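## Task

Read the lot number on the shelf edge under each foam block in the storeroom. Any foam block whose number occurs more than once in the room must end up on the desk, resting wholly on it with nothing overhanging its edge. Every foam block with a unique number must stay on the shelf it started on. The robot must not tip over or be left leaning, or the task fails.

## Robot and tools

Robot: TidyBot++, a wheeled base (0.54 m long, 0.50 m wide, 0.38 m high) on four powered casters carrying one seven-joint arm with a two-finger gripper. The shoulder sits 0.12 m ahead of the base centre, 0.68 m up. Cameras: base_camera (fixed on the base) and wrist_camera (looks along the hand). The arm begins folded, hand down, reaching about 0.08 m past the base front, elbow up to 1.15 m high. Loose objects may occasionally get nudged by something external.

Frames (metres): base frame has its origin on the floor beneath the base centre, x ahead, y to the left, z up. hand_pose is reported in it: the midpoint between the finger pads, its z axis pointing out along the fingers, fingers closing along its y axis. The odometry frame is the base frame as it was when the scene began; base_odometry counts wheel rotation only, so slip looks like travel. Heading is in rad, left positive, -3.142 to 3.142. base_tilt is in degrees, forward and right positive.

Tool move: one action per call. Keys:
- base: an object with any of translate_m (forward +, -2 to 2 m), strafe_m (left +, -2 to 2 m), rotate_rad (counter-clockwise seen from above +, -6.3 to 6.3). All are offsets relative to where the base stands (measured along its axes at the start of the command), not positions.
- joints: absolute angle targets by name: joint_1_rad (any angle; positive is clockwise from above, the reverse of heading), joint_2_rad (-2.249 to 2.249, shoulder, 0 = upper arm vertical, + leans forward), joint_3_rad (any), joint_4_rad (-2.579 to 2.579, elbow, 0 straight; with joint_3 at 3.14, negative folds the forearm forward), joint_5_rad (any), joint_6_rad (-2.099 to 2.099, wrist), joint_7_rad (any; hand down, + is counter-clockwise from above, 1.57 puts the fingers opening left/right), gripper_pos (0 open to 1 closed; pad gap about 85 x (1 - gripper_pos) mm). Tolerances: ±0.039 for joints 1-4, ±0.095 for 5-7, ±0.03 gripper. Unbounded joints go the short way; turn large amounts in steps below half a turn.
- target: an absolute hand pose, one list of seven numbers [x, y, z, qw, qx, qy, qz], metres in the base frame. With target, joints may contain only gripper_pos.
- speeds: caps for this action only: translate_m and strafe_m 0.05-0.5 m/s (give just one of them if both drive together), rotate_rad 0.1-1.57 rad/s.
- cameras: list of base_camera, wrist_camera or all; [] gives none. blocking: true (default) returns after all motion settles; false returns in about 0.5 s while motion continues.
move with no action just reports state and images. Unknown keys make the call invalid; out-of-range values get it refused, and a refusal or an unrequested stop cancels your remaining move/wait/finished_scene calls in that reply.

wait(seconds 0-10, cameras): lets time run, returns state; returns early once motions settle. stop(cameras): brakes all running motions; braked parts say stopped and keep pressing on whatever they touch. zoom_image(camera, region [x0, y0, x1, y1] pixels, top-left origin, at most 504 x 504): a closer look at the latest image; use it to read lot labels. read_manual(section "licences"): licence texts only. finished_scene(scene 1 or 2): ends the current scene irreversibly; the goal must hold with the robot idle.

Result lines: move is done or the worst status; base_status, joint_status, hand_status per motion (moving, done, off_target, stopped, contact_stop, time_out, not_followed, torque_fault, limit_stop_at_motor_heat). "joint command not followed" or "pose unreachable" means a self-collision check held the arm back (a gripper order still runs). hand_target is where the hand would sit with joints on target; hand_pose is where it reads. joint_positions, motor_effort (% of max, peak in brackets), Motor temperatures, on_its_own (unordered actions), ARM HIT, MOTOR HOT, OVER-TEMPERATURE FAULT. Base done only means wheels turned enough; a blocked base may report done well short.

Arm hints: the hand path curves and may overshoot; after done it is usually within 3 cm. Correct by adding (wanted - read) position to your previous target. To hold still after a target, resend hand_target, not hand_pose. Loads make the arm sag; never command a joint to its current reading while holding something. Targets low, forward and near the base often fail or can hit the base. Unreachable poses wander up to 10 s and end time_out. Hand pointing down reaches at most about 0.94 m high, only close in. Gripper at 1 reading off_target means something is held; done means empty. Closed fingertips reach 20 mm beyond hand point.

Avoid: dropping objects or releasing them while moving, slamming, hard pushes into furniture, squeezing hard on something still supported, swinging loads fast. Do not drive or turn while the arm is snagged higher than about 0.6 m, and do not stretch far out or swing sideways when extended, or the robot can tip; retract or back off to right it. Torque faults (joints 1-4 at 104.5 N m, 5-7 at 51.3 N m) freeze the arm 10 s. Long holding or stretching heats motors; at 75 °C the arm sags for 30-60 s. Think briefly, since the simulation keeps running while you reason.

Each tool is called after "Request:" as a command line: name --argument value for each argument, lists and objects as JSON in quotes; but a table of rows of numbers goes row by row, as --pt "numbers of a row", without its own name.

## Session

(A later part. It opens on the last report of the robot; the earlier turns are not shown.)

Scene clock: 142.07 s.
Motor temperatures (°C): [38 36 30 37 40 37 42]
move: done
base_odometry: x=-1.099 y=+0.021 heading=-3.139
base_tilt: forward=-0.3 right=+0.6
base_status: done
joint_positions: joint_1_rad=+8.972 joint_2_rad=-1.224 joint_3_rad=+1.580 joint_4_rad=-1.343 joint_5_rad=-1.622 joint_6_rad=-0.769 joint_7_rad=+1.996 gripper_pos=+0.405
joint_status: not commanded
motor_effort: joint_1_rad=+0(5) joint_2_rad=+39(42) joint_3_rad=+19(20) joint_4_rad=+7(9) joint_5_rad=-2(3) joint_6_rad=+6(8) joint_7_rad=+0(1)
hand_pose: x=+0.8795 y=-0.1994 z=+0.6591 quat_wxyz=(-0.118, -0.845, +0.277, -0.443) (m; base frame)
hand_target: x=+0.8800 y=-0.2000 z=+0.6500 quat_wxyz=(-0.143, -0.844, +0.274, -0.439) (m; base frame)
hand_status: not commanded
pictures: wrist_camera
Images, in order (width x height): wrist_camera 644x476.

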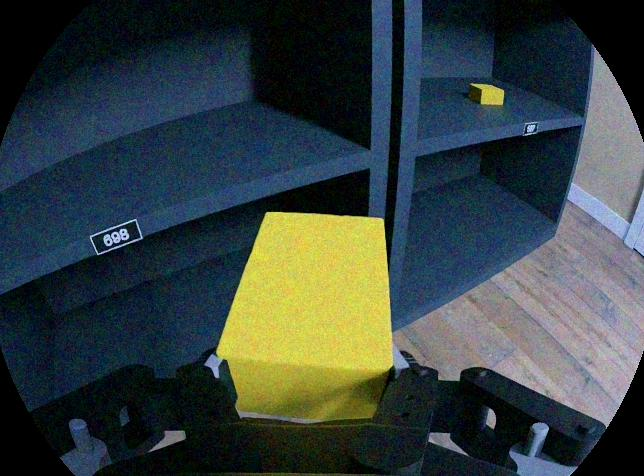

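Request:
move --base '{"translate_m":-0.8}' --target '[0.65, -0.1, 0.9, 0.06, 0.86, -0.13, 0.48]' --cameras '[]'

Request:
move --target '[0.55, 0.0, 1.05, 0, 0.866, 0, 0.5]'

Scene clock: 146.30 s.
Motor temperatures (°C): [38 36 30 37 40 37 42]
move: done
base_odometry: x=-0.299 y=+0.023 heading=-3.138
base_tilt: forward=-0.3 right=+0.6
base_status: done
joint_positions: joint_1_rad=+6.427 joint_2_rad=-0.099 joint_3_rad=+3.109 joint_4_rad=-1.740 joint_5_rad=+0.246 joint_6_rad=-0.521 joint_7_rad=+1.215 gripper_pos=+0.405
joint_status: not commanded
motor_effort: joint_1_rad=+0(4) joint_2_rad=-17(42) joint_3_rad=+0(21) joint_4_rad=+22(23) joint_5_rad=+2(2) joint_6_rad=+7(9) joint_7_rad=+0(1)
hand_pose: x=+0.6422 y=-0.0943 z=+0.9093 quat_wxyz=(-0.048, -0.867, +0.138, -0.476) (m; base frame)
hand_target: x=+0.6500 y=-0.1000 z=+0.9000 quat_wxyz=(-0.060, -0.864, +0.131, -0.482) (m; base frame)
hand_status: done (0.013 m and 1.9 deg from the pose sent, 0.347 m and 18.8 deg at the start)
pictures: none
No camera images: "cameras" was empty.

Scene clock: 148.00 s.
Motor temperatures (°C): [38 36 30 37 40 37 42]
move: done
base_odometry: x=-0.299 y=+0.023 heading=-3.138
base_tilt: forward=-0.3 right=+0.6
base_status: not commanded
joint_positions: joint_1_rad=+6.292 joint_2_rad=-0.314 joint_3_rad=+3.134 joint_4_rad=-1.485 joint_5_rad=+0.072 joint_6_rad=-0.877 joint_7_rad=+1.527 gripper_pos=+0.405
joint_status: not commanded
motor_effort: joint_1_rad=-1(1) joint_2_rad=-8(20) joint_3_rad=+0(1) joint_4_rad=+20(24) joint_5_rad=+1(2) joint_6_rad=+8(9) joint_7_rad=+0(1)
hand_pose: x=+0.5547 y=-0.0160 z=+1.0621 quat_wxyz=(-0.026, -0.853, +0.014, -0.520) (m; base frame)
hand_target: x=+0.5500 y=+0.0000 z=+1.0500 quat_wxyz=(+0.000, -0.866, +0.000, -0.500) (m; base frame)
hand_status: done (0.021 m and 4.3 deg from the pose sent, 0.193 m and 17.0 deg at the start)
pictures: base_camera, wrist_camera
Images, in order (width x height): base_camera 644x364, wrist_camera 644x476.

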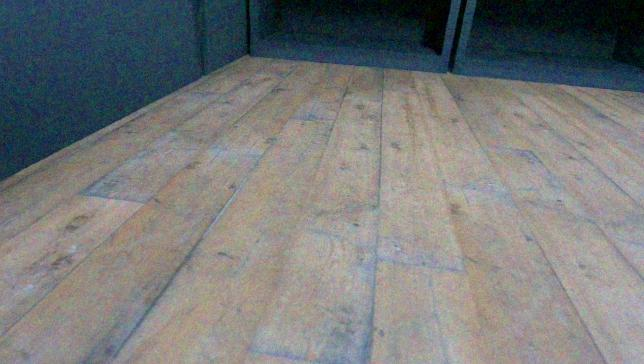

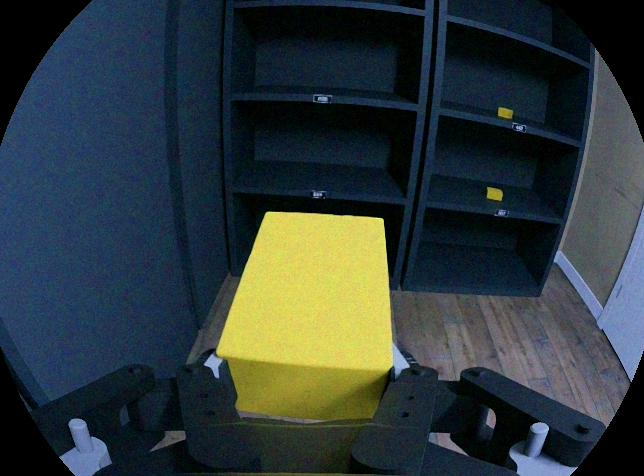

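Request:
move --base '{"rotate_rad":-1.57}' --cameras '[]'

Request:
move --base '{"translate_m":0.33}' --target '[0.7, 0.0, 0.95, 0, 0.866, 0, 0.5]'

Request:
move --target '[0.74, 0.0, 0.80, 0, 0.866, 0, 0.5]' --cameras '["wrist_camera"]'

Scene clock: 150.50 s.
Motor temperatures (°C): [38 36 30 37 40 37 42]
move: done
base_odometry: x=-0.299 y=+0.023 heading=+1.576
base_tilt: forward=-0.3 right=+0.6
base_status: done
joint_positions: joint_1_rad=+6.287 joint_2_rad=-0.314 joint_3_rad=+3.146 joint_4_rad=-1.485 joint_5_rad=+0.068 joint_6_rad=-0.878 joint_7_rad=+1.528 gripper_pos=+0.405
joint_status: not commanded
motor_effort: joint_1_rad=-1(2) joint_2_rad=-9(12) joint_3_rad=+0(2) joint_4_rad=+21(22) joint_5_rad=+1(2) joint_6_rad=+8(9) joint_7_rad=+0(1)
hand_pose: x=+0.5544 y=-0.0193 z=+1.0614 quat_wxyz=(-0.024, -0.854, +0.017, -0.520) (m; base frame)
hand_target: x=+0.5500 y=+0.0000 z=+1.0500 quat_wxyz=(+0.000, -0.866, +0.000, -0.500) (m; base frame)
hand_status: not commanded
pictures: none
No camera images: "cameras" was empty.

Scene clock: 152.60 s.
Motor temperatures (°C): [38 36 30 37 40 37 42]
move: done
base_odometry: x=-0.300 y=+0.353 heading=+1.575
base_tilt: forward=-0.3 right=+0.6
base_status: done
joint_positions: joint_1_rad=+6.286 joint_2_rad=-0.004 joint_3_rad=+3.147 joint_4_rad=-1.545 joint_5_rad=+0.063 joint_6_rad=-0.589 joint_7_rad=+1.536 gripper_pos=+0.405
joint_status: not commanded
motor_effort: joint_1_rad=+0(1) joint_2_rad=-21(27) joint_3_rad=+0(1) joint_4_rad=+22(24) joint_5_rad=+1(1) joint_6_rad=+8(9) joint_7_rad=+0(1)
hand_pose: x=+0.6954 y=-0.0140 z=+0.9472 quat_wxyz=(-0.021, -0.874, +0.004, -0.485) (m; base frame)
hand_target: x=+0.7000 y=+0.0000 z=+0.9500 quat_wxyz=(+0.000, -0.866, +0.000, -0.500) (m; base frame)
hand_status: done (0.015 m and 3.2 deg from the pose sent, 0.184 m and 4.3 deg at the start)
pictures: base_camera, wrist_camera
Images, in order (width x height): base_camera 644x364, wrist_camera 644x476.

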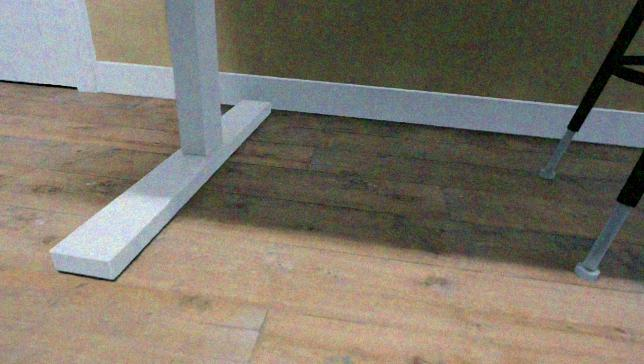

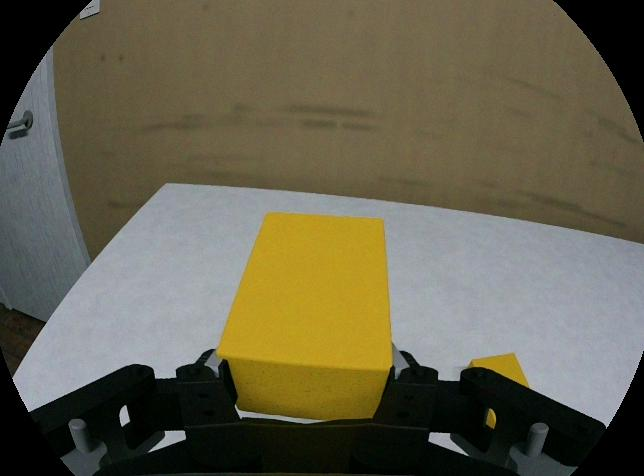

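Scene clock: 154.33 s.
Motor temperatures (°C): [38 36 30 37 40 37 42]
move: done
base_odometry: x=-0.300 y=+0.353 heading=+1.575
base_tilt: forward=-0.3 right=+0.6
base_status: not commanded
joint_positions: joint_1_rad=+6.286 joint_2_rad=+0.158 joint_3_rad=+3.143 joint_4_rad=-1.845 joint_5_rad=+0.062 joint_6_rad=-0.117 joint_7_rad=+1.539 gripper_pos=+0.405
joint_status: not commanded
motor_effort: joint_1_rad=-1(1) joint_2_rad=-25(28) joint_3_rad=+0(0) joint_4_rad=+20(23) joint_5_rad=+1(1) joint_6_rad=+8(9) joint_7_rad=+0(1)
hand_pose: x=+0.7362 y=-0.0034 z=+0.8033 quat_wxyz=(-0.011, -0.872, -0.009, -0.489) (m; base frame)
hand_target: x=+0.7400 y=+0.0000 z=+0.8000 quat_wxyz=(+0.000, -0.866, +0.000, -0.500) (m; base frame)
hand_status: done (0.006 m and 2.2 deg from the pose sent, 0.154 m and 3.2 deg at the start)
pictures: wrist_camera
Images, in order (width x height): wrist_camera 644x476.

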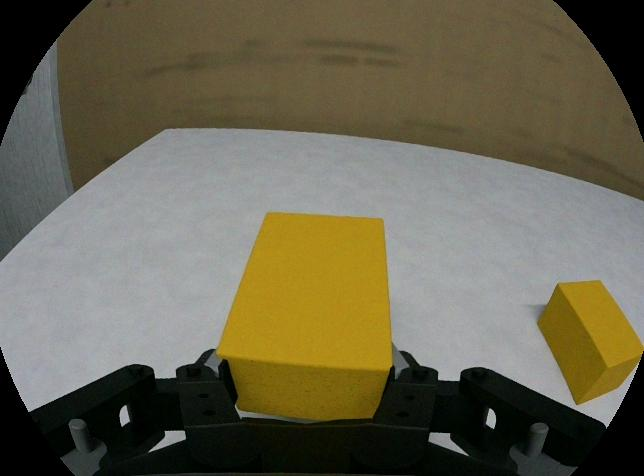

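Request:
move --target '[0.74, 0.0, 0.775, 0, 0.866, 0, 0.5]' --cameras '[]'

Request:
move --target '[0.74, 0.0, 0.76, 0, 0.866, 0, 0.5]' --cameras '[]'

Request:
move --target '[0.74, 0.0, 0.748, 0, 0.866, 0, 0.5]' --cameras '["wrist_camera"]'

Request:
move --target '[0.74, 0.0, 0.738, 0, 0.866, 0, 0.5]' --cameras '["wrist_camera"]'

Scene clock: 155.60 s.
Motor temperatures (°C): [38 36 30 37 40 37 42]
move: done
base_odometry: x=-0.300 y=+0.353 heading=+1.575
base_tilt: forward=-0.3 right=+0.6
base_status: not commanded
joint_positions: joint_1_rad=+6.286 joint_2_rad=+0.178 joint_3_rad=+3.143 joint_4_rad=-1.894 joint_5_rad=+0.061 joint_6_rad=-0.029 joint_7_rad=+1.539 gripper_pos=+0.405
joint_status: not commanded
motor_effort: joint_1_rad=+0(1) joint_2_rad=-26(27) joint_3_rad=+0(0) joint_4_rad=+20(21) joint_5_rad=+1(1) joint_6_rad=+8(9) joint_7_rad=+0(1)
hand_pose: x=+0.7378 y=-0.0017 z=+0.7873 quat_wxyz=(-0.009, -0.868, -0.011, -0.497) (m; base frame)
hand_target: x=+0.7400 y=+0.0000 z=+0.7750 quat_wxyz=(+0.000, -0.866, +0.000, -0.500) (m; base frame)
hand_status: done (0.013 m and 1.7 deg from the pose sent, 0.029 m and 2.2 deg at the start)
pictures: none
No camera images: "cameras" was empty.

Scene clock: 156.33 s.
Motor temperatures (°C): [38 36 30 37 40 37 42]
move: done
base_odometry: x=-0.300 y=+0.353 heading=+1.575
base_tilt: forward=-0.3 right=+0.6
base_status: not commanded
joint_positions: joint_1_rad=+6.286 joint_2_rad=+0.197 joint_3_rad=+3.143 joint_4_rad=-1.923 joint_5_rad=+0.061 joint_6_rad=+0.024 joint_7_rad=+1.539 gripper_pos=+0.405
joint_status: not commanded
motor_effort: joint_1_rad=-1(1) joint_2_rad=-26(27) joint_3_rad=+0(0) joint_4_rad=+19(21) joint_5_rad=+1(1) joint_6_rad=+8(9) joint_7_rad=+0(1)
hand_pose: x=+0.7389 y=-0.0007 z=+0.7746 quat_wxyz=(-0.008, -0.866, -0.011, -0.500) (m; base frame)
hand_target: x=+0.7400 y=+0.0000 z=+0.7600 quat_wxyz=(+0.000, -0.866, +0.000, -0.500) (m; base frame)
hand_status: done (0.015 m and 1.6 deg from the pose sent, 0.027 m and 1.7 deg at the start)
pictures: none
No camera images: "cameras" was empty.

Scene clock: 157.03 s.
Motor temperatures (°C): [38 36 30 37 40 37 42]
move: done
base_odometry: x=-0.300 y=+0.353 heading=+1.575
base_tilt: forward=-0.3 right=+0.6
base_status: not commanded
joint_positions: joint_1_rad=+6.286 joint_2_rad=+0.214 joint_3_rad=+3.143 joint_4_rad=-1.945 joint_5_rad=+0.061 joint_6_rad=+0.065 joint_7_rad=+1.539 gripper_pos=+0.405
joint_status: not commanded
motor_effort: joint_1_rad=-1(1) joint_2_rad=-26(27) joint_3_rad=+0(0) joint_4_rad=+19(20) joint_5_rad=+1(1) joint_6_rad=+8(9) joint_7_rad=+0(1)
hand_pose: x=+0.7395 y=+0.0000 z=+0.7631 quat_wxyz=(-0.007, -0.866, -0.012, -0.500) (m; base frame)
hand_target: x=+0.7400 y=+0.0000 z=+0.7480 quat_wxyz=(+0.000, -0.866, +0.000, -0.500) (m; base frame)
hand_status: done (0.015 m and 1.6 deg from the pose sent, 0.027 m and 1.6 deg at the start)
pictures: wrist_camera
Images, in order (width x height): wrist_camera 644x476.

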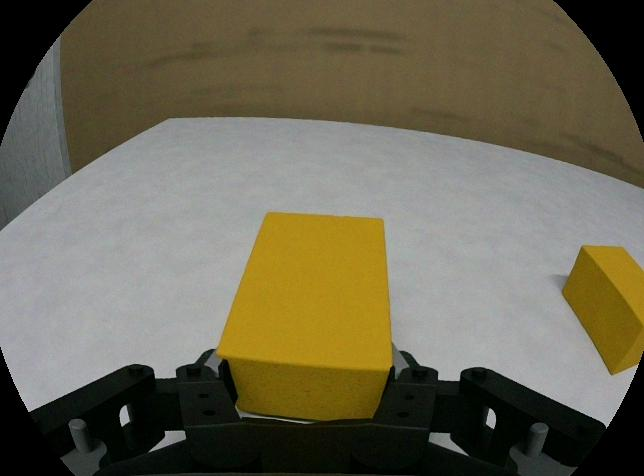

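Scene clock: 157.70 s.
Motor temperatures (°C): [38 36 30 37 40 37 42]
move: done
base_odometry: x=-0.300 y=+0.353 heading=+1.575
base_tilt: forward=-0.3 right=+0.6
base_status: not commanded
joint_positions: joint_1_rad=+6.286 joint_2_rad=+0.229 joint_3_rad=+3.143 joint_4_rad=-1.963 joint_5_rad=+0.061 joint_6_rad=+0.099 joint_7_rad=+1.539 gripper_pos=+0.405
joint_status: not commanded
motor_effort: joint_1_rad=+0(1) joint_2_rad=-26(27) joint_3_rad=+0(0) joint_4_rad=+19(20) joint_5_rad=+1(1) joint_6_rad=+8(8) joint_7_rad=+0(0)
hand_pose: x=+0.7401 y=+0.0007 z=+0.7537 quat_wxyz=(-0.006, -0.865, -0.012, -0.501) (m; base frame)
hand_target: x=+0.7400 y=+0.0000 z=+0.7380 quat_wxyz=(+0.000, -0.866, +0.000, -0.500) (m; base frame)
hand_status: done (0.016 m and 1.6 deg from the pose sent, 0.025 m and 1.6 deg at the start)
pictures: wrist_camera
Images, in order (width x height): wrist_camera 644x476.

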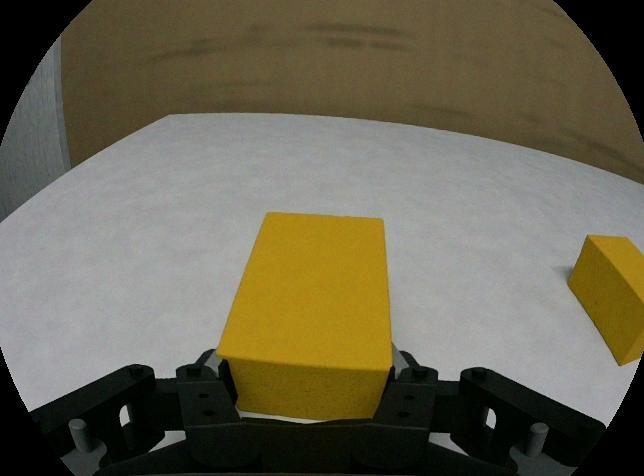

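Request:
move --target '[0.74, 0.0, 0.729, 0, 0.866, 0, 0.5]' --cameras '[]'

Request:
move --target '[0.74, 0.0, 0.72, 0, 0.866, 0, 0.5]' --cameras '["wrist_camera"]'

Scene clock: 159.53 s.
Motor temperatures (°C): [38 36 30 37 40 37 42]
move: done
base_odometry: x=-0.300 y=+0.353 heading=+1.575
base_tilt: forward=-0.3 right=+0.6
base_status: not commanded
joint_positions: joint_1_rad=+6.286 joint_2_rad=+0.233 joint_3_rad=+3.143 joint_4_rad=-1.975 joint_5_rad=+0.061 joint_6_rad=+0.133 joint_7_rad=+1.539 gripper_pos=+0.405
joint_status: not commanded
motor_effort: joint_1_rad=-1(2) joint_2_rad=-25(27) joint_3_rad=+0(1) joint_4_rad=+18(19) joint_5_rad=+1(1) joint_6_rad=+7(8) joint_7_rad=+0(1)
hand_pose: x=+0.7413 y=+0.0013 z=+0.7532 quat_wxyz=(-0.005, -0.861, -0.013, -0.508) (m; base frame)
hand_target: x=+0.7400 y=+0.0000 z=+0.7290 quat_wxyz=(+0.000, -0.866, +0.000, -0.500) (m; base frame)
hand_status: done (0.024 m and 1.9 deg from the pose sent, 0.025 m and 1.6 deg at the start)
pictures: none
No camera images: "cameras" was empty.

Scene clock: 160.10 s.
Motor temperatures (°C): [38 36 30 37 40 37 42]
move: off_target
base_odometry: x=-0.300 y=+0.353 heading=+1.575
base_tilt: forward=-0.3 right=+0.6
base_status: not commanded
joint_positions: joint_1_rad=+6.286 joint_2_rad=+0.238 joint_3_rad=+3.143 joint_4_rad=-1.987 joint_5_rad=+0.061 joint_6_rad=+0.166 joint_7_rad=+1.539 gripper_pos=+0.405
joint_status: not commanded
motor_effort: joint_1_rad=-1(2) joint_2_rad=-23(25) joint_3_rad=-1(1) joint_4_rad=+18(18) joint_5_rad=+1(1) joint_6_rad=+7(7) joint_7_rad=+0(1)
hand_pose: x=+0.7425 y=+0.0019 z=+0.7529 quat_wxyz=(-0.004, -0.857, -0.013, -0.515) (m; base frame)
hand_target: x=+0.7400 y=+0.0000 z=+0.7200 quat_wxyz=(+0.000, -0.866, +0.000, -0.500) (m; base frame)
hand_status: off_target (0.033 m and 2.5 deg from the pose sent, 0.033 m and 1.9 deg at the start)
pictures: wrist_camera
Images, in order (width x height): wrist_camera 644x476.

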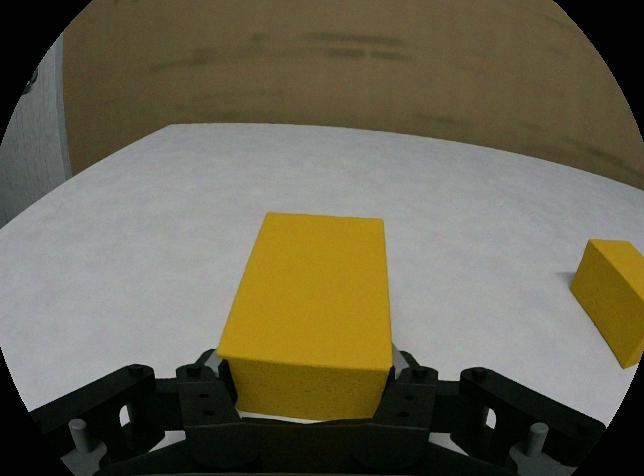

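Contact. Release, retreat, then go check the other aisle.

Request:
move --target '[0.74, 0.0, 0.735, 0, 0.866, 0, 0.5]' --cameras '[]'

Request:
move --joints '{"gripper_pos":0.0}' --cameras '[]'

Request:
move --target '[0.6, 0.0, 0.90, 0, 0.866, 0, 0.5]' --cameras '["wrist_camera"]'

Request:
move --base '{"translate_m":-0.35}' --cameras '[]'

Request:
move --base '{"rotate_rad":-1.57}' --joints '{"joint_1_rad":6.28,"joint_2_rad":-0.374,"joint_3_rad":3.14,"joint_4_rad":-2.5,"joint_5_rad":0,"joint_6_rad":0.45,"joint_7_rad":1.57}' --cameras '["wrist_camera"]'

Request:
move --base '{"translate_m":0.85}' --cameras '["wrist_camera"]'

Scene clock: 161.07 s.
Motor temperatures (°C): [38 36 30 37 40 37 42]
move: done
base_odometry: x=-0.300 y=+0.353 heading=+1.575
base_tilt: forward=-0.3 right=+0.6
base_status: not commanded
joint_positions: joint_1_rad=+6.286 joint_2_rad=+0.237 joint_3_rad=+3.143 joint_4_rad=-1.985 joint_5_rad=+0.061 joint_6_rad=+0.160 joint_7_rad=+1.539 gripper_pos=+0.405
joint_status: not commanded
motor_effort: joint_1_rad=+0(1) joint_2_rad=-24(26) joint_3_rad=+0(1) joint_4_rad=+17(18) joint_5_rad=+1(1) joint_6_rad=+6(7) joint_7_rad=+0(1)
hand_pose: x=+0.7422 y=+0.0018 z=+0.7532 quat_wxyz=(-0.004, -0.858, -0.013, -0.514) (m; base frame)
hand_target: x=+0.7400 y=+0.0000 z=+0.7350 quat_wxyz=(+0.000, -0.866, +0.000, -0.500) (m; base frame)
hand_status: done (0.018 m and 2.4 deg from the pose sent, 0.018 m and 2.5 deg at the start)
pictures: none
No camera images: "cameras" was empty.

Scene clock: 162.00 s.
Motor temperatures (°C): [38 36 30 37 40 37 42]
move: done
base_odometry: x=-0.300 y=+0.353 heading=+1.575
base_tilt: forward=-0.3 right=+0.6
base_status: not commanded
joint_positions: joint_1_rad=+6.286 joint_2_rad=+0.238 joint_3_rad=+3.143 joint_4_rad=-1.985 joint_5_rad=+0.061 joint_6_rad=+0.160 joint_7_rad=+1.539 gripper_pos=+0.000
joint_status: all done
motor_effort: joint_1_rad=+0(1) joint_2_rad=-26(27) joint_3_rad=+0(0) joint_4_rad=+18(19) joint_5_rad=+1(1) joint_6_rad=+8(8) joint_7_rad=+0(0)
hand_pose: x=+0.7422 y=+0.0018 z=+0.7526 quat_wxyz=(-0.004, -0.858, -0.013, -0.513) (m; base frame)
hand_target: x=+0.7400 y=+0.0000 z=+0.7350 quat_wxyz=(+0.000, -0.866, +0.000, -0.500) (m; base frame)
hand_status: not commanded
pictures: none
No camera images: "cameras" was empty.

Scene clock: 164.03 s.
Motor temperatures (°C): [38 36 30 37 40 37 42]
move: done
base_odometry: x=-0.300 y=+0.353 heading=+1.575
base_tilt: forward=-0.3 right=+0.6
base_status: not commanded
joint_positions: joint_1_rad=+6.286 joint_2_rad=-0.239 joint_3_rad=+3.143 joint_4_rad=-1.938 joint_5_rad=+0.061 joint_6_rad=-0.363 joint_7_rad=+1.539 gripper_pos=+0.000
joint_status: not commanded
motor_effort: joint_1_rad=+0(1) joint_2_rad=-12(28) joint_3_rad=+1(1) joint_4_rad=+21(23) joint_5_rad=+1(1) joint_6_rad=+7(8) joint_7_rad=+0(1)
hand_pose: x=+0.6057 y=-0.0075 z=+0.9037 quat_wxyz=(-0.017, -0.858, -0.003, -0.514) (m; base frame)
hand_target: x=+0.6000 y=+0.0000 z=+0.9000 quat_wxyz=(+0.000, -0.866, +0.000, -0.500) (m; base frame)
hand_status: done (0.010 m and 2.7 deg from the pose sent, 0.205 m and 2.4 deg at the start)
pictures: wrist_camera
Images, in order (width x height): wrist_camera 644x476.

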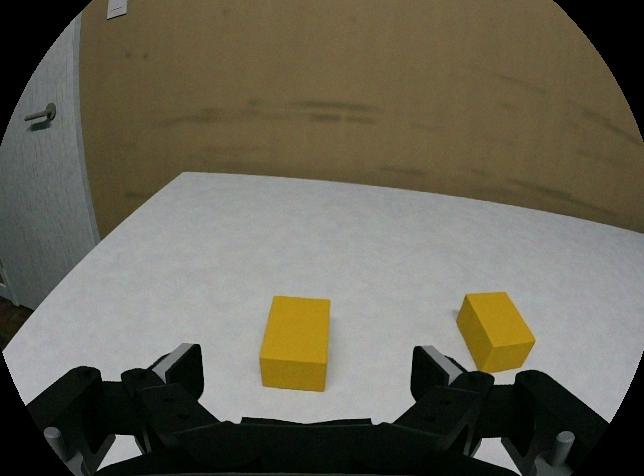

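Scene clock: 166.23 s.
Motor temperatures (°C): [38 36 30 37 40 37 42]
move: done
base_odometry: x=-0.299 y=+0.003 heading=+1.576
base_tilt: forward=-0.4 right=+0.6
base_status: done
joint_positions: joint_1_rad=+6.285 joint_2_rad=-0.251 joint_3_rad=+3.144 joint_4_rad=-1.935 joint_5_rad=+0.061 joint_6_rad=-0.369 joint_7_rad=+1.539 gripper_pos=+0.000
joint_status: not commanded
motor_effort: joint_1_rad=+0(1) joint_2_rad=-12(15) joint_3_rad=+0(3) joint_4_rad=+23(23) joint_5_rad=+1(1) joint_6_rad=+8(8) joint_7_rad=+0(1)
hand_pose: x=+0.6026 y=-0.0078 z=+0.9098 quat_wxyz=(-0.017, -0.855, -0.003, -0.518) (m; base frame)
hand_target: x=+0.6000 y=+0.0000 z=+0.9000 quat_wxyz=(+0.000, -0.866, +0.000, -0.500) (m; base frame)
hand_status: not commanded
pictures: none
No camera images: "cameras" was empty.

Scene clock: 168.57 s.
Motor temperatures (°C): [38 36 30 37 40 37 42]
move: done
base_odometry: x=-0.298 y=+0.003 heading=+0.006
base_tilt: forward=-0.3 right=+0.6
base_status: done
joint_positions: joint_1_rad=+6.283 joint_2_rad=-0.359 joint_3_rad=+3.145 joint_4_rad=-2.469 joint_5_rad=+0.061 joint_6_rad=+0.393 joint_7_rad=+1.539 gripper_pos=+0.000
joint_status: all done
motor_effort: joint_1_rad=+0(3) joint_2_rad=-6(13) joint_3_rad=+1(3) joint_4_rad=+20(23) joint_5_rad=+0(2) joint_6_rad=+8(9) joint_7_rad=+0(1)
hand_pose: x=+0.5488 y=+0.0071 z=+0.8691 quat_wxyz=(+0.000, -0.757, -0.015, -0.654) (m; base frame)
hand_target: x=+0.5420 y=+0.0034 z=+0.8751 quat_wxyz=(+0.002, -0.743, -0.002, -0.669) (m; base frame)
hand_status: not commanded
pictures: wrist_camera
Images, in order (width x height): wrist_camera 644x476.

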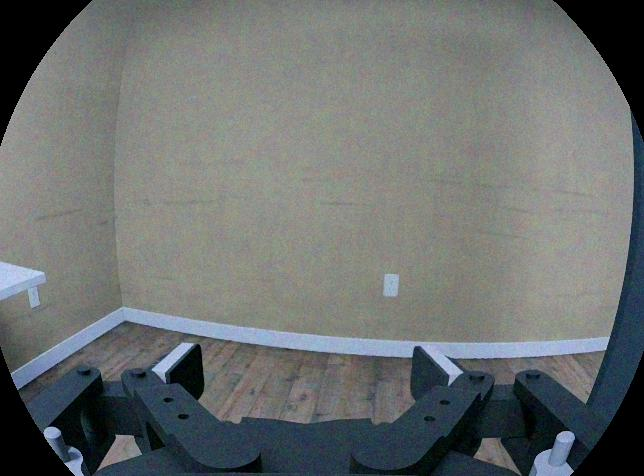

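Scene clock: 171.63 s.
Motor temperatures (°C): [38 36 30 37 40 37 42]
move: done
base_odometry: x=+0.552 y=+0.008 heading=+0.006
base_tilt: forward=-0.3 right=+0.6
base_status: done
joint_positions: joint_1_rad=+6.283 joint_2_rad=-0.368 joint_3_rad=+3.145 joint_4_rad=-2.471 joint_5_rad=+0.061 joint_6_rad=+0.397 joint_7_rad=+1.539 gripper_pos=+0.000
joint_status: not commanded
motor_effort: joint_1_rad=-1(1) joint_2_rad=-6(10) joint_3_rad=+1(1) joint_4_rad=+20(21) joint_5_rad=+1(1) joint_6_rad=+9(10) joint_7_rad=+0(1)
hand_pose: x=+0.5469 y=+0.0072 z=+0.8722 quat_wxyz=(+0.000, -0.754, -0.016, -0.657) (m; base frame)
hand_target: x=+0.5420 y=+0.0034 z=+0.8751 quat_wxyz=(+0.002, -0.743, -0.002, -0.669) (m; base frame)
hand_status: not commanded
pictures: wrist_camera
Images, in order (width x height): wrist_camera 644x476.

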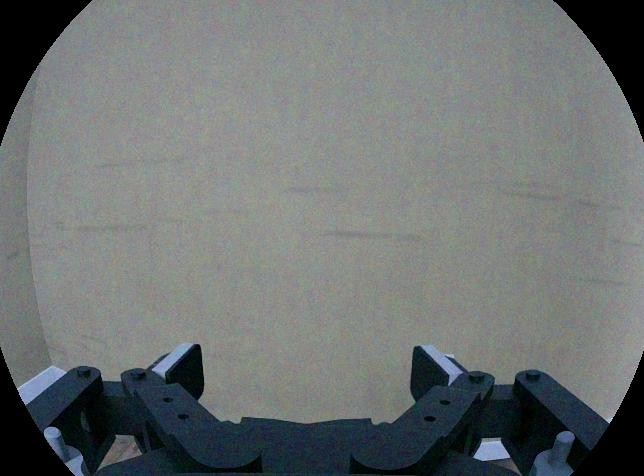

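Request:
move --base '{"rotate_rad":-1.57}' --cameras '["wrist_camera"]'

Request:
move --joints '{"joint_1_rad":7.2}' --cameras '["wrist_camera"]'

Scene clock: 174.10 s.
Motor temperatures (°C): [38 36 30 37 40 37 42]
move: done
base_odometry: x=+0.552 y=+0.008 heading=-1.563
base_tilt: forward=-0.4 right=+0.6
base_status: done
joint_positions: joint_1_rad=+6.283 joint_2_rad=-0.368 joint_3_rad=+3.145 joint_4_rad=-2.471 joint_5_rad=+0.061 joint_6_rad=+0.397 joint_7_rad=+1.539 gripper_pos=+0.000
joint_status: not commanded
motor_effort: joint_1_rad=+0(2) joint_2_rad=-7(8) joint_3_rad=+1(2) joint_4_rad=+20(21) joint_5_rad=+0(1) joint_6_rad=+9(9) joint_7_rad=+0(1)
hand_pose: x=+0.5469 y=+0.0072 z=+0.8723 quat_wxyz=(+0.000, -0.754, -0.016, -0.657) (m; base frame)
hand_target: x=+0.5420 y=+0.0034 z=+0.8751 quat_wxyz=(+0.002, -0.743, -0.002, -0.669) (m; base frame)
hand_status: not commanded
pictures: wrist_camera
Images, in order (width x height): wrist_camera 644x476.

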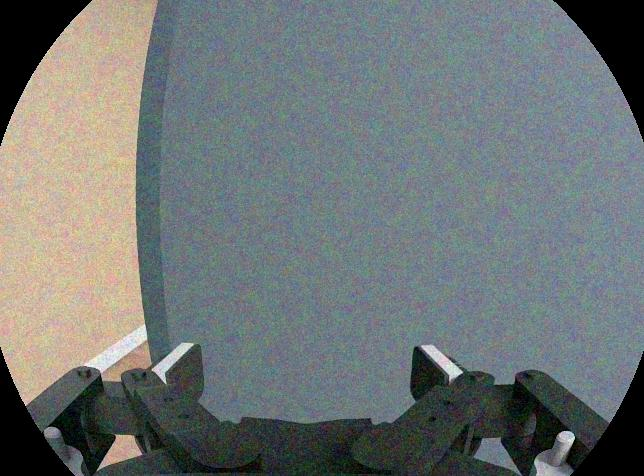

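Scene clock: 176.30 s.
Motor temperatures (°C): [38 36 30 37 40 37 42]
move: done
base_odometry: x=+0.552 y=+0.008 heading=-1.563
base_tilt: forward=-0.4 right=+0.6
base_status: not commanded
joint_positions: joint_1_rad=+7.181 joint_2_rad=-0.368 joint_3_rad=+3.145 joint_4_rad=-2.471 joint_5_rad=+0.061 joint_6_rad=+0.397 joint_7_rad=+1.539 gripper_pos=+0.000
joint_status: all done
motor_effort: joint_1_rad=+0(2) joint_2_rad=-6(7) joint_3_rad=+0(1) joint_4_rad=+20(21) joint_5_rad=+1(1) joint_6_rad=+9(9) joint_7_rad=+0(1)
hand_pose: x=+0.3913 y=-0.3301 z=+0.8723 quat_wxyz=(-0.285, -0.686, +0.313, -0.592) (m; base frame)
hand_target: x=+0.3780 y=-0.3344 z=+0.8751 quat_wxyz=(-0.296, -0.667, +0.329, -0.600) (m; base frame)
hand_status: not commanded
pictures: wrist_camera
Images, in order (width x height): wrist_camera 644x476.

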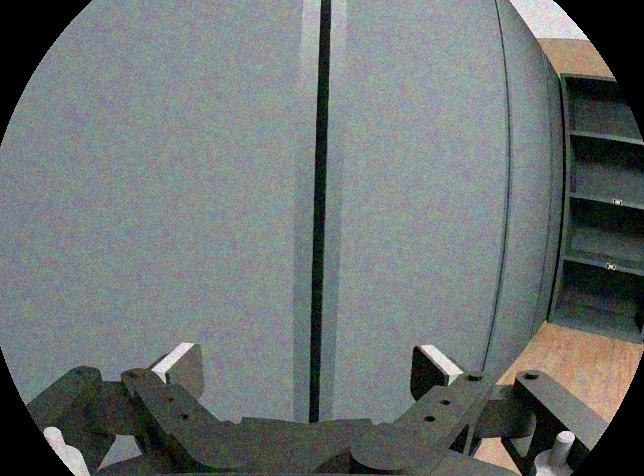

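Request:
move --base '{"strafe_m":0.85}' --joints '{"joint_1_rad":6.28}' --cameras '["wrist_camera"]'

Scene clock: 179.57 s.
Motor temperatures (°C): [38 36 30 37 40 37 42]
move: done
base_odometry: x=+1.402 y=+0.015 heading=-1.564
base_tilt: forward=-0.4 right=+0.6
base_status: done
joint_positions: joint_1_rad=+6.296 joint_2_rad=-0.368 joint_3_rad=+3.144 joint_4_rad=-2.472 joint_5_rad=+0.061 joint_6_rad=+0.398 joint_7_rad=+1.539 gripper_pos=+0.000
joint_status: all done
motor_effort: joint_1_rad=+0(3) joint_2_rad=-6(9) joint_3_rad=+0(2) joint_4_rad=+20(21) joint_5_rad=+1(1) joint_6_rad=+9(9) joint_7_rad=+0(1)
hand_pose: x=+0.5470 y=+0.0019 z=+0.8725 quat_wxyz=(-0.004, -0.753, -0.011, -0.657) (m; base frame)
hand_target: x=+0.5420 y=+0.0034 z=+0.8751 quat_wxyz=(+0.002, -0.743, -0.002, -0.669) (m; base frame)
hand_status: not commanded
pictures: wrist_camera
Images, in order (width x height): wrist_camera 644x476.

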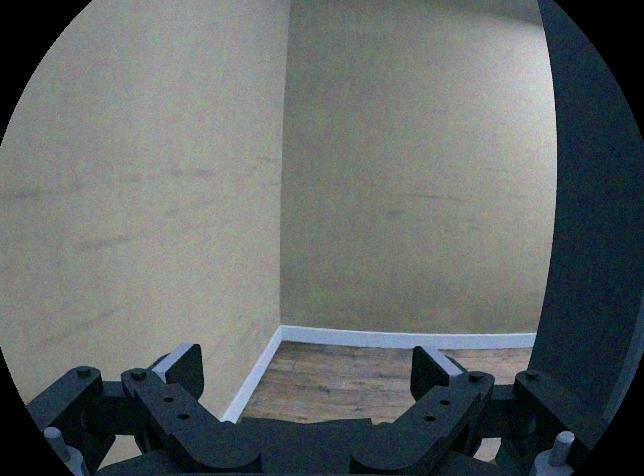

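Request:
move --base '{"translate_m":1.2}' --cameras '["wrist_camera"]'

Request:
move --joints '{"joint_1_rad":7.8}' --cameras '["wrist_camera"]'

Scene clock: 185.27 s.
Motor temperatures (°C): [38 36 30 37 40 37 42]
move: done
base_odometry: x=+1.410 y=-1.185 heading=-1.564
base_tilt: forward=-0.3 right=+0.6
base_status: done
joint_positions: joint_1_rad=+6.296 joint_2_rad=-0.370 joint_3_rad=+3.144 joint_4_rad=-2.473 joint_5_rad=+0.061 joint_6_rad=+0.399 joint_7_rad=+1.539 gripper_pos=+0.000
joint_status: not commanded
motor_effort: joint_1_rad=-1(1) joint_2_rad=-6(9) joint_3_rad=+1(1) joint_4_rad=+20(21) joint_5_rad=+1(1) joint_6_rad=+8(10) joint_7_rad=+0(1)
hand_pose: x=+0.5463 y=+0.0020 z=+0.8733 quat_wxyz=(-0.004, -0.753, -0.011, -0.658) (m; base frame)
hand_target: x=+0.5420 y=+0.0034 z=+0.8751 quat_wxyz=(+0.002, -0.743, -0.002, -0.669) (m; base frame)
hand_status: not commanded
pictures: wrist_camera
Images, in order (width x height): wrist_camera 644x476.

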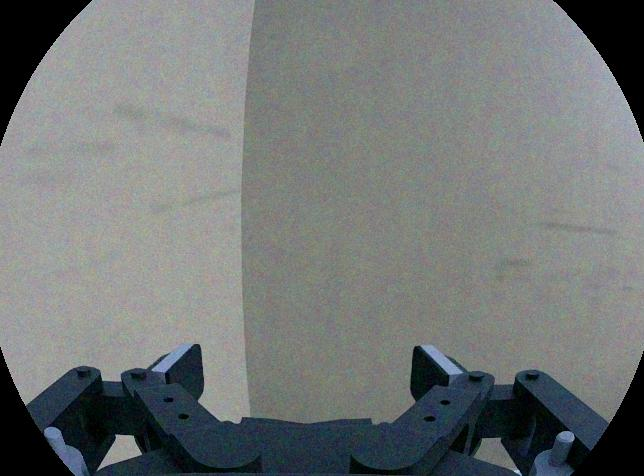

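Scene clock: 188.03 s.
Motor temperatures (°C): [38 36 30 37 40 37 42]
move: done
base_odometry: x=+1.410 y=-1.185 heading=-1.564
base_tilt: forward=-0.3 right=+0.6
base_status: not commanded
joint_positions: joint_1_rad=+7.782 joint_2_rad=-0.370 joint_3_rad=+3.144 joint_4_rad=-2.473 joint_5_rad=+0.061 joint_6_rad=+0.399 joint_7_rad=+1.539 gripper_pos=+0.000
joint_status: all done
motor_effort: joint_1_rad=+0(2) joint_2_rad=-6(7) joint_3_rad=+1(1) joint_4_rad=+20(21) joint_5_rad=+1(1) joint_6_rad=+9(9) joint_7_rad=+0(1)
hand_pose: x=+0.1575 y=-0.4255 z=+0.8733 quat_wxyz=(-0.448, -0.562, +0.501, -0.482) (m; base frame)
hand_target: x=+0.1439 y=-0.4222 z=+0.8751 quat_wxyz=(-0.460, -0.540, +0.511, -0.486) (m; base frame)
hand_status: not commanded
pictures: wrist_camera
Images, in order (width x height): wrist_camera 644x476.

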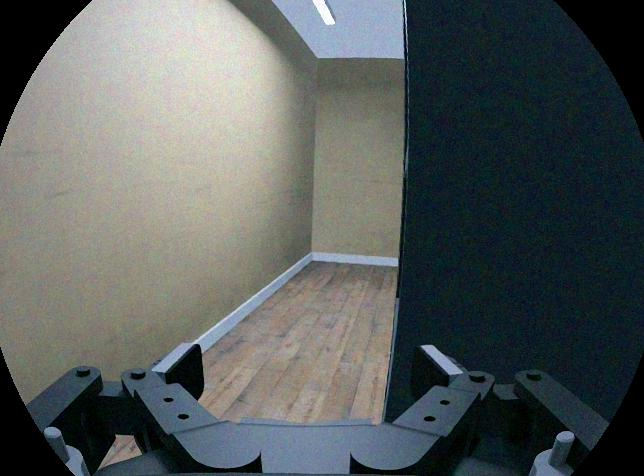

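Request:
move --base '{"rotate_rad":-1.57}' --joints '{"joint_1_rad":6.3}' --cameras '[]'

Request:
move --base '{"strafe_m":0.33}'

Scene clock: 193.17 s.
Motor temperatures (°C): [38 36 30 37 40 37 42]
move: time_out
base_odometry: x=+1.403 y=-1.186 heading=-2.438
base_tilt: forward=-0.4 right=+0.6
base_status: rotate_rad time_out (by the wheels' count: -0.875 of -1.570)
joint_positions: joint_1_rad=+6.314 joint_2_rad=-0.368 joint_3_rad=+3.145 joint_4_rad=-2.475 joint_5_rad=+0.055 joint_6_rad=+0.403 joint_7_rad=+1.539 gripper_pos=+0.000
joint_status: all done
motor_effort: joint_1_rad=-1(6) joint_2_rad=-6(18) joint_3_rad=+0(8) joint_4_rad=+20(21) joint_5_rad=+1(2) joint_6_rad=+9(9) joint_7_rad=+0(1)
hand_pose: x=+0.5463 y=-0.0068 z=+0.8720 quat_wxyz=(-0.009, -0.753, -0.001, -0.658) (m; base frame)
hand_target: x=+0.5420 y=-0.0050 z=+0.8751 quat_wxyz=(-0.005, -0.743, +0.006, -0.669) (m; base frame)
hand_status: not commanded
pictures: none
No camera images: "cameras" was empty.

not run: a stop that you did not command came earlier in this reply.

Request:
wait --seconds 0

Scene clock: 193.30 s.
Motor temperatures (°C): [38 36 30 37 40 37 42]
base_odometry: x=+1.403 y=-1.186 heading=-2.438
base_tilt: forward=-0.3 right=+0.6
base_status: rotate_rad time_out (by the wheels' count: -0.875 of -1.570)
joint_positions: joint_1_rad=+6.314 joint_2_rad=-0.368 joint_3_rad=+3.145 joint_4_rad=-2.475 joint_5_rad=+0.055 joint_6_rad=+0.403 joint_7_rad=+1.539 gripper_pos=+0.000
joint_status: all done
motor_effort: joint_1_rad=+0(6) joint_2_rad=-6(18) joint_3_rad=+1(8) joint_4_rad=+19(21) joint_5_rad=+1(2) joint_6_rad=+9(9) joint_7_rad=+0(1)
hand_pose: x=+0.5463 y=-0.0068 z=+0.8720 quat_wxyz=(-0.009, -0.753, -0.001, -0.658) (m; base frame)
hand_target: x=+0.5420 y=-0.0050 z=+0.8751 quat_wxyz=(-0.005, -0.743, +0.006, -0.669) (m; base frame)
hand_status: not commanded
pictures: base_camera, wrist_camera
Images, in order (width x height): base_camera 644x364, wrist_camera 644x476.

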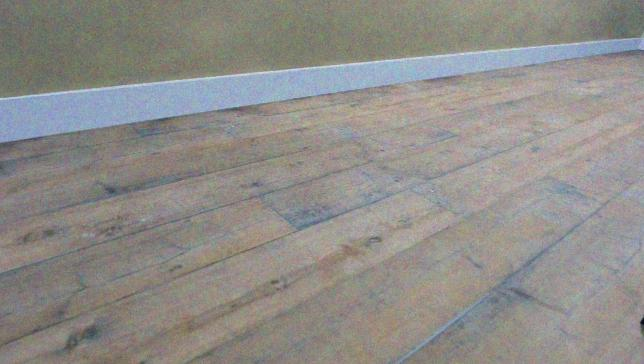

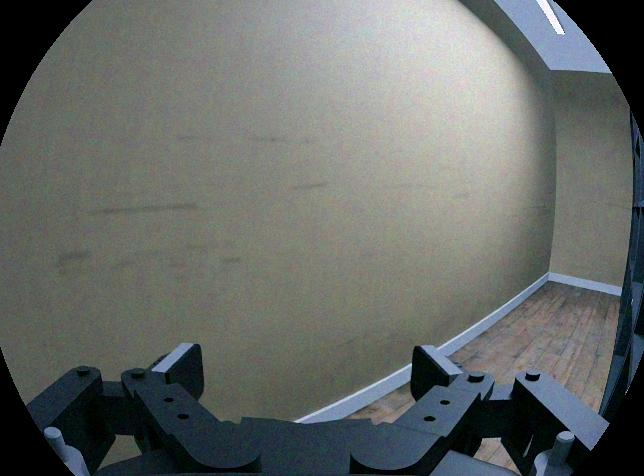

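Request:
move --base '{"strafe_m":0.29,"translate_m":0.03}' --cameras '["base_camera"]'

Request:
move --base '{"rotate_rad":-0.70}'

Scene clock: 197.10 s.
Motor temperatures (°C): [38 36 30 37 40 37 42]
move: time_out
base_odometry: x=+1.411 y=-1.203 heading=-2.388
base_tilt: forward=-0.3 right=+0.6
base_status: translate_m time_out (by the wheels' count: +0.005 of +0.030); strafe_m time_out (by the wheels' count: +0.019 of +0.290)
joint_positions: joint_1_rad=+6.312 joint_2_rad=-0.369 joint_3_rad=+3.143 joint_4_rad=-2.476 joint_5_rad=+0.054 joint_6_rad=+0.403 joint_7_rad=+1.539 gripper_pos=+0.000
joint_status: not commanded
motor_effort: joint_1_rad=-1(4) joint_2_rad=-6(11) joint_3_rad=+1(9) joint_4_rad=+20(23) joint_5_rad=+0(2) joint_6_rad=+8(10) joint_7_rad=+0(1)
hand_pose: x=+0.5461 y=-0.0049 z=+0.8726 quat_wxyz=(-0.008, -0.752, -0.002, -0.659) (m; base frame)
hand_target: x=+0.5420 y=-0.0050 z=+0.8751 quat_wxyz=(-0.005, -0.743, +0.006, -0.669) (m; base frame)
hand_status: not commanded
pictures: base_camera
Images, in order (width x height): base_camera 644x364.

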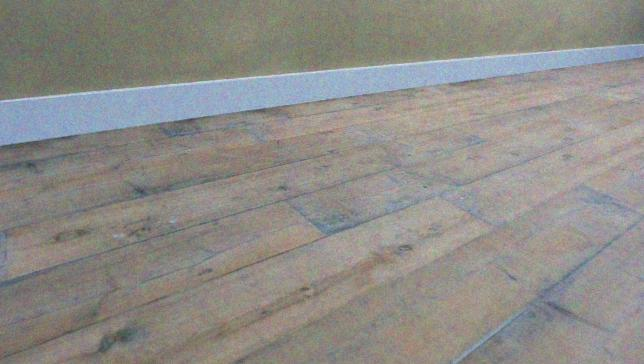

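not run: a stop that you did not command came earlier in this reply.

Request:
move --base '{"rotate_rad":0.82}' --cameras '["wrist_camera"]'

Scene clock: 199.20 s.
Motor temperatures (°C): [38 36 30 37 40 37 42]
move: done
base_odometry: x=+1.411 y=-1.203 heading=-1.569
base_tilt: forward=-0.3 right=+0.6
base_status: done
joint_positions: joint_1_rad=+6.310 joint_2_rad=-0.369 joint_3_rad=+3.143 joint_4_rad=-2.476 joint_5_rad=+0.054 joint_6_rad=+0.403 joint_7_rad=+1.539 gripper_pos=+0.000
joint_status: not commanded
motor_effort: joint_1_rad=+0(2) joint_2_rad=-5(7) joint_3_rad=+1(2) joint_4_rad=+20(21) joint_5_rad=+1(1) joint_6_rad=+9(10) joint_7_rad=-1(1)
hand_pose: x=+0.5461 y=-0.0039 z=+0.8726 quat_wxyz=(-0.007, -0.752, -0.003, -0.659) (m; base frame)
hand_target: x=+0.5420 y=-0.0050 z=+0.8751 quat_wxyz=(-0.005, -0.743, +0.006, -0.669) (m; base frame)
hand_status: not commanded
pictures: wrist_camera
Images, in order (width x height): wrist_camera 644x476.

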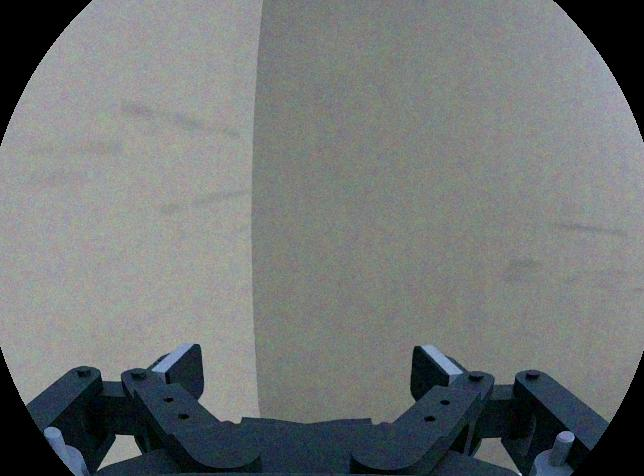

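Request:
move --base '{"translate_m":0.5}' --speeds '{"translate_m":0.2}' --joints '{"joint_1_rad":7.85}'

Scene clock: 205.53 s.
Motor temperatures (°C): [38 36 30 37 40 38 42]
move: time_out
base_odometry: x=+1.412 y=-1.701 heading=-1.572
base_tilt: forward=-0.4 right=+0.6
base_status: translate_m time_out (by the wheels' count: +0.497 of +0.500)
joint_positions: joint_1_rad=+7.832 joint_2_rad=-0.374 joint_3_rad=+3.142 joint_4_rad=-2.476 joint_5_rad=+0.054 joint_6_rad=+0.404 joint_7_rad=+1.539 gripper_pos=+0.000
joint_status: all done
motor_effort: joint_1_rad=-1(2) joint_2_rad=-6(12) joint_3_rad=+0(3) joint_4_rad=+20(22) joint_5_rad=+1(1) joint_6_rad=+8(10) joint_7_rad=-1(1)
hand_pose: x=+0.1362 y=-0.4258 z=+0.8744 quat_wxyz=(-0.460, -0.546, +0.515, -0.473) (m; base frame)
hand_target: x=+0.1228 y=-0.4230 z=+0.8751 quat_wxyz=(-0.472, -0.527, +0.524, -0.474) (m; base frame)
hand_status: not commanded
pictures: base_camera, wrist_camera
Images, in order (width x height): base_camera 644x364, wrist_camera 644x476.

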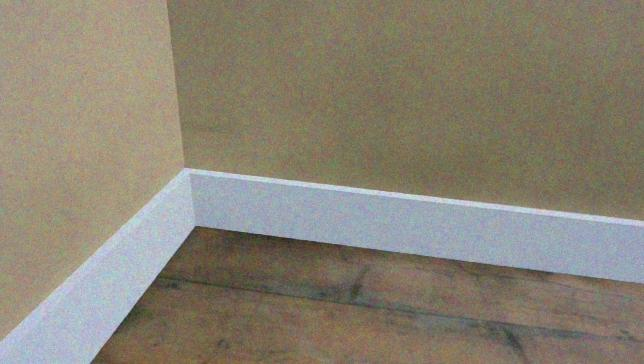

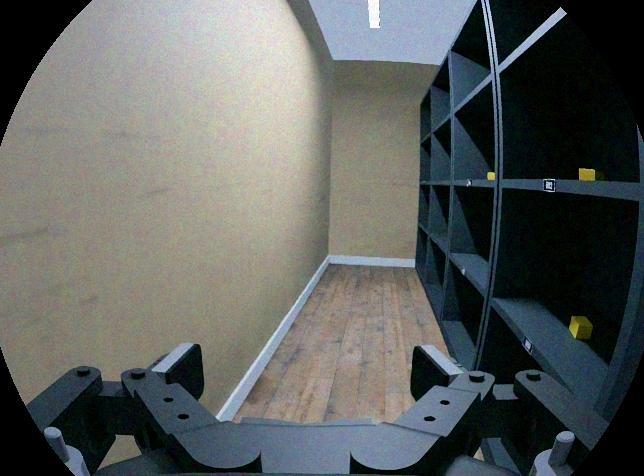

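Request:
move --base '{"strafe_m":-0.5}' --joints '{"joint_1_rad":8.6}'

Request:
zoom_image --camera "wrist_camera" --region '[200, 120, 450, 370]'

Scene clock: 208.03 s.
Motor temperatures (°C): [38 36 30 37 40 38 42]
move: done
base_odometry: x=+0.912 y=-1.700 heading=-1.571
base_tilt: forward=-0.3 right=+0.6
base_status: done
joint_positions: joint_1_rad=+8.581 joint_2_rad=-0.373 joint_3_rad=+3.142 joint_4_rad=-2.476 joint_5_rad=+0.054 joint_6_rad=+0.404 joint_7_rad=+1.539 gripper_pos=+0.000
joint_status: all done
motor_effort: joint_1_rad=+0(2) joint_2_rad=-7(9) joint_3_rad=+0(1) joint_4_rad=+21(22) joint_5_rad=+1(1) joint_6_rad=+9(10) joint_7_rad=+0(0)
hand_pose: x=-0.1582 y=-0.3237 z=+0.8742 quat_wxyz=(-0.602, -0.320, +0.679, -0.272) (m; base frame)
hand_target: x=-0.1666 y=-0.3120 z=+0.8751 quat_wxyz=(-0.613, -0.298, +0.681, -0.269) (m; base frame)
hand_status: not commanded
pictures: base_camera, wrist_camera
Images, in order (width x height): base_camera 644x364, wrist_camera 644x476.

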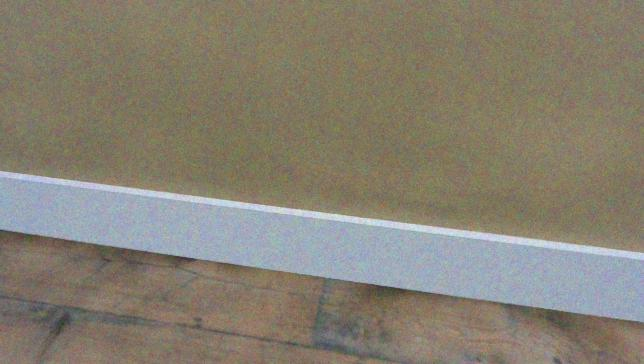

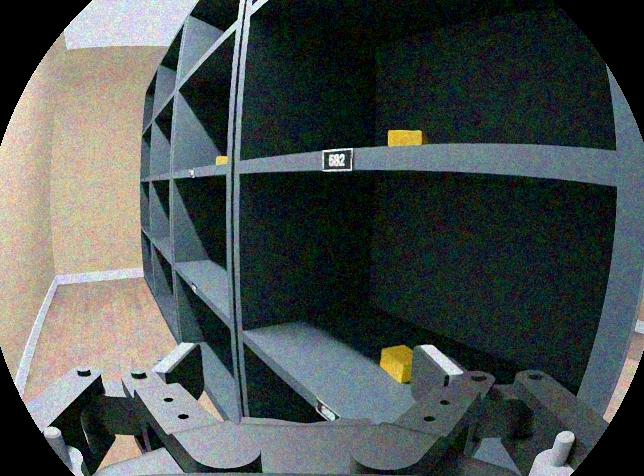

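Scaled by 2.016.

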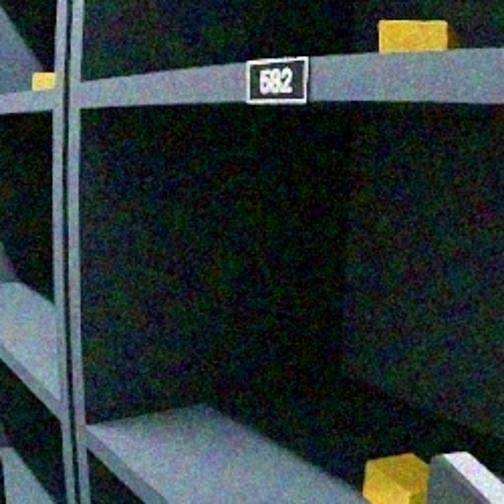

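Request:
zoom_image --camera "wrist_camera" --region '[310, 145, 360, 180]'

Request:
zoom_image --camera "wrist_camera" --region '[305, 390, 355, 430]'

Request:
move --joints '{"joint_1_rad":8.2}' --base '{"strafe_m":-0.3}' --cameras '["wrist_camera"]'

Request:
zoom_image --camera "wrist_camera" --region '[300, 100, 500, 300]'

Scaled by 10.080.

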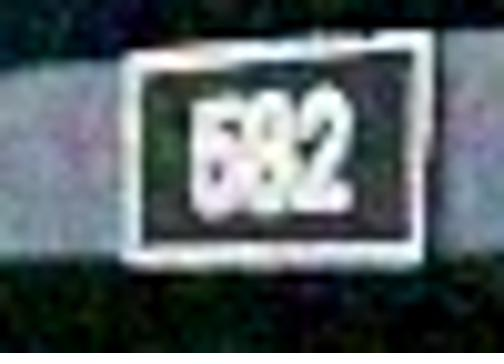

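Scaled by 10.080.

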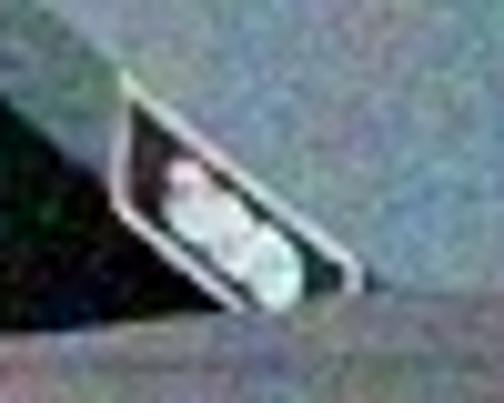

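Scene clock: 210.20 s.
Motor temperatures (°C): [38 36 30 37 40 38 42]
move: done
base_odometry: x=+0.612 y=-1.701 heading=-1.570
base_tilt: forward=-0.4 right=+0.6
base_status: done
joint_positions: joint_1_rad=+8.217 joint_2_rad=-0.373 joint_3_rad=+3.142 joint_4_rad=-2.476 joint_5_rad=+0.054 joint_6_rad=+0.404 joint_7_rad=+1.539 gripper_pos=+0.000
joint_status: all done
motor_effort: joint_1_rad=+0(2) joint_2_rad=-6(8) joint_3_rad=+1(2) joint_4_rad=+20(21) joint_5_rad=+1(1) joint_6_rad=+9(10) joint_7_rad=+0(1)
hand_pose: x=-0.0250 y=-0.4012 z=+0.8739 quat_wxyz=(-0.542, -0.438, +0.610, -0.376) (m; base frame)
hand_target: x=-0.0225 y=-0.3986 z=+0.8751 quat_wxyz=(-0.547, -0.428, +0.608, -0.385) (m; base frame)
hand_status: not commanded
pictures: wrist_camera
Images, in order (width x height): wrist_camera 644x476.

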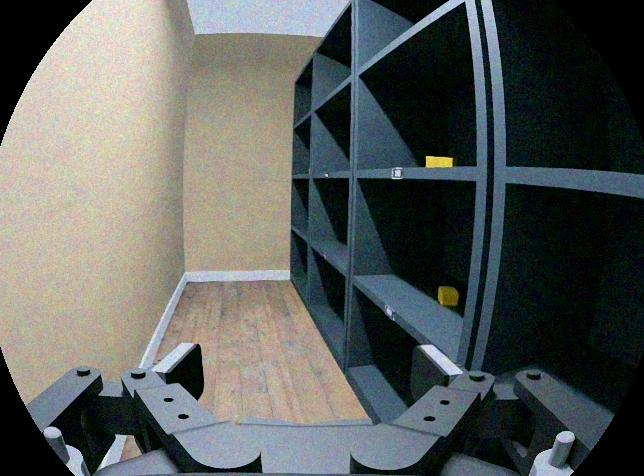

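Scaled by 2.520.

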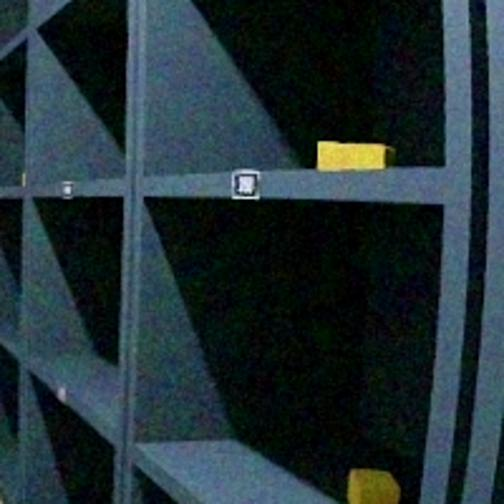

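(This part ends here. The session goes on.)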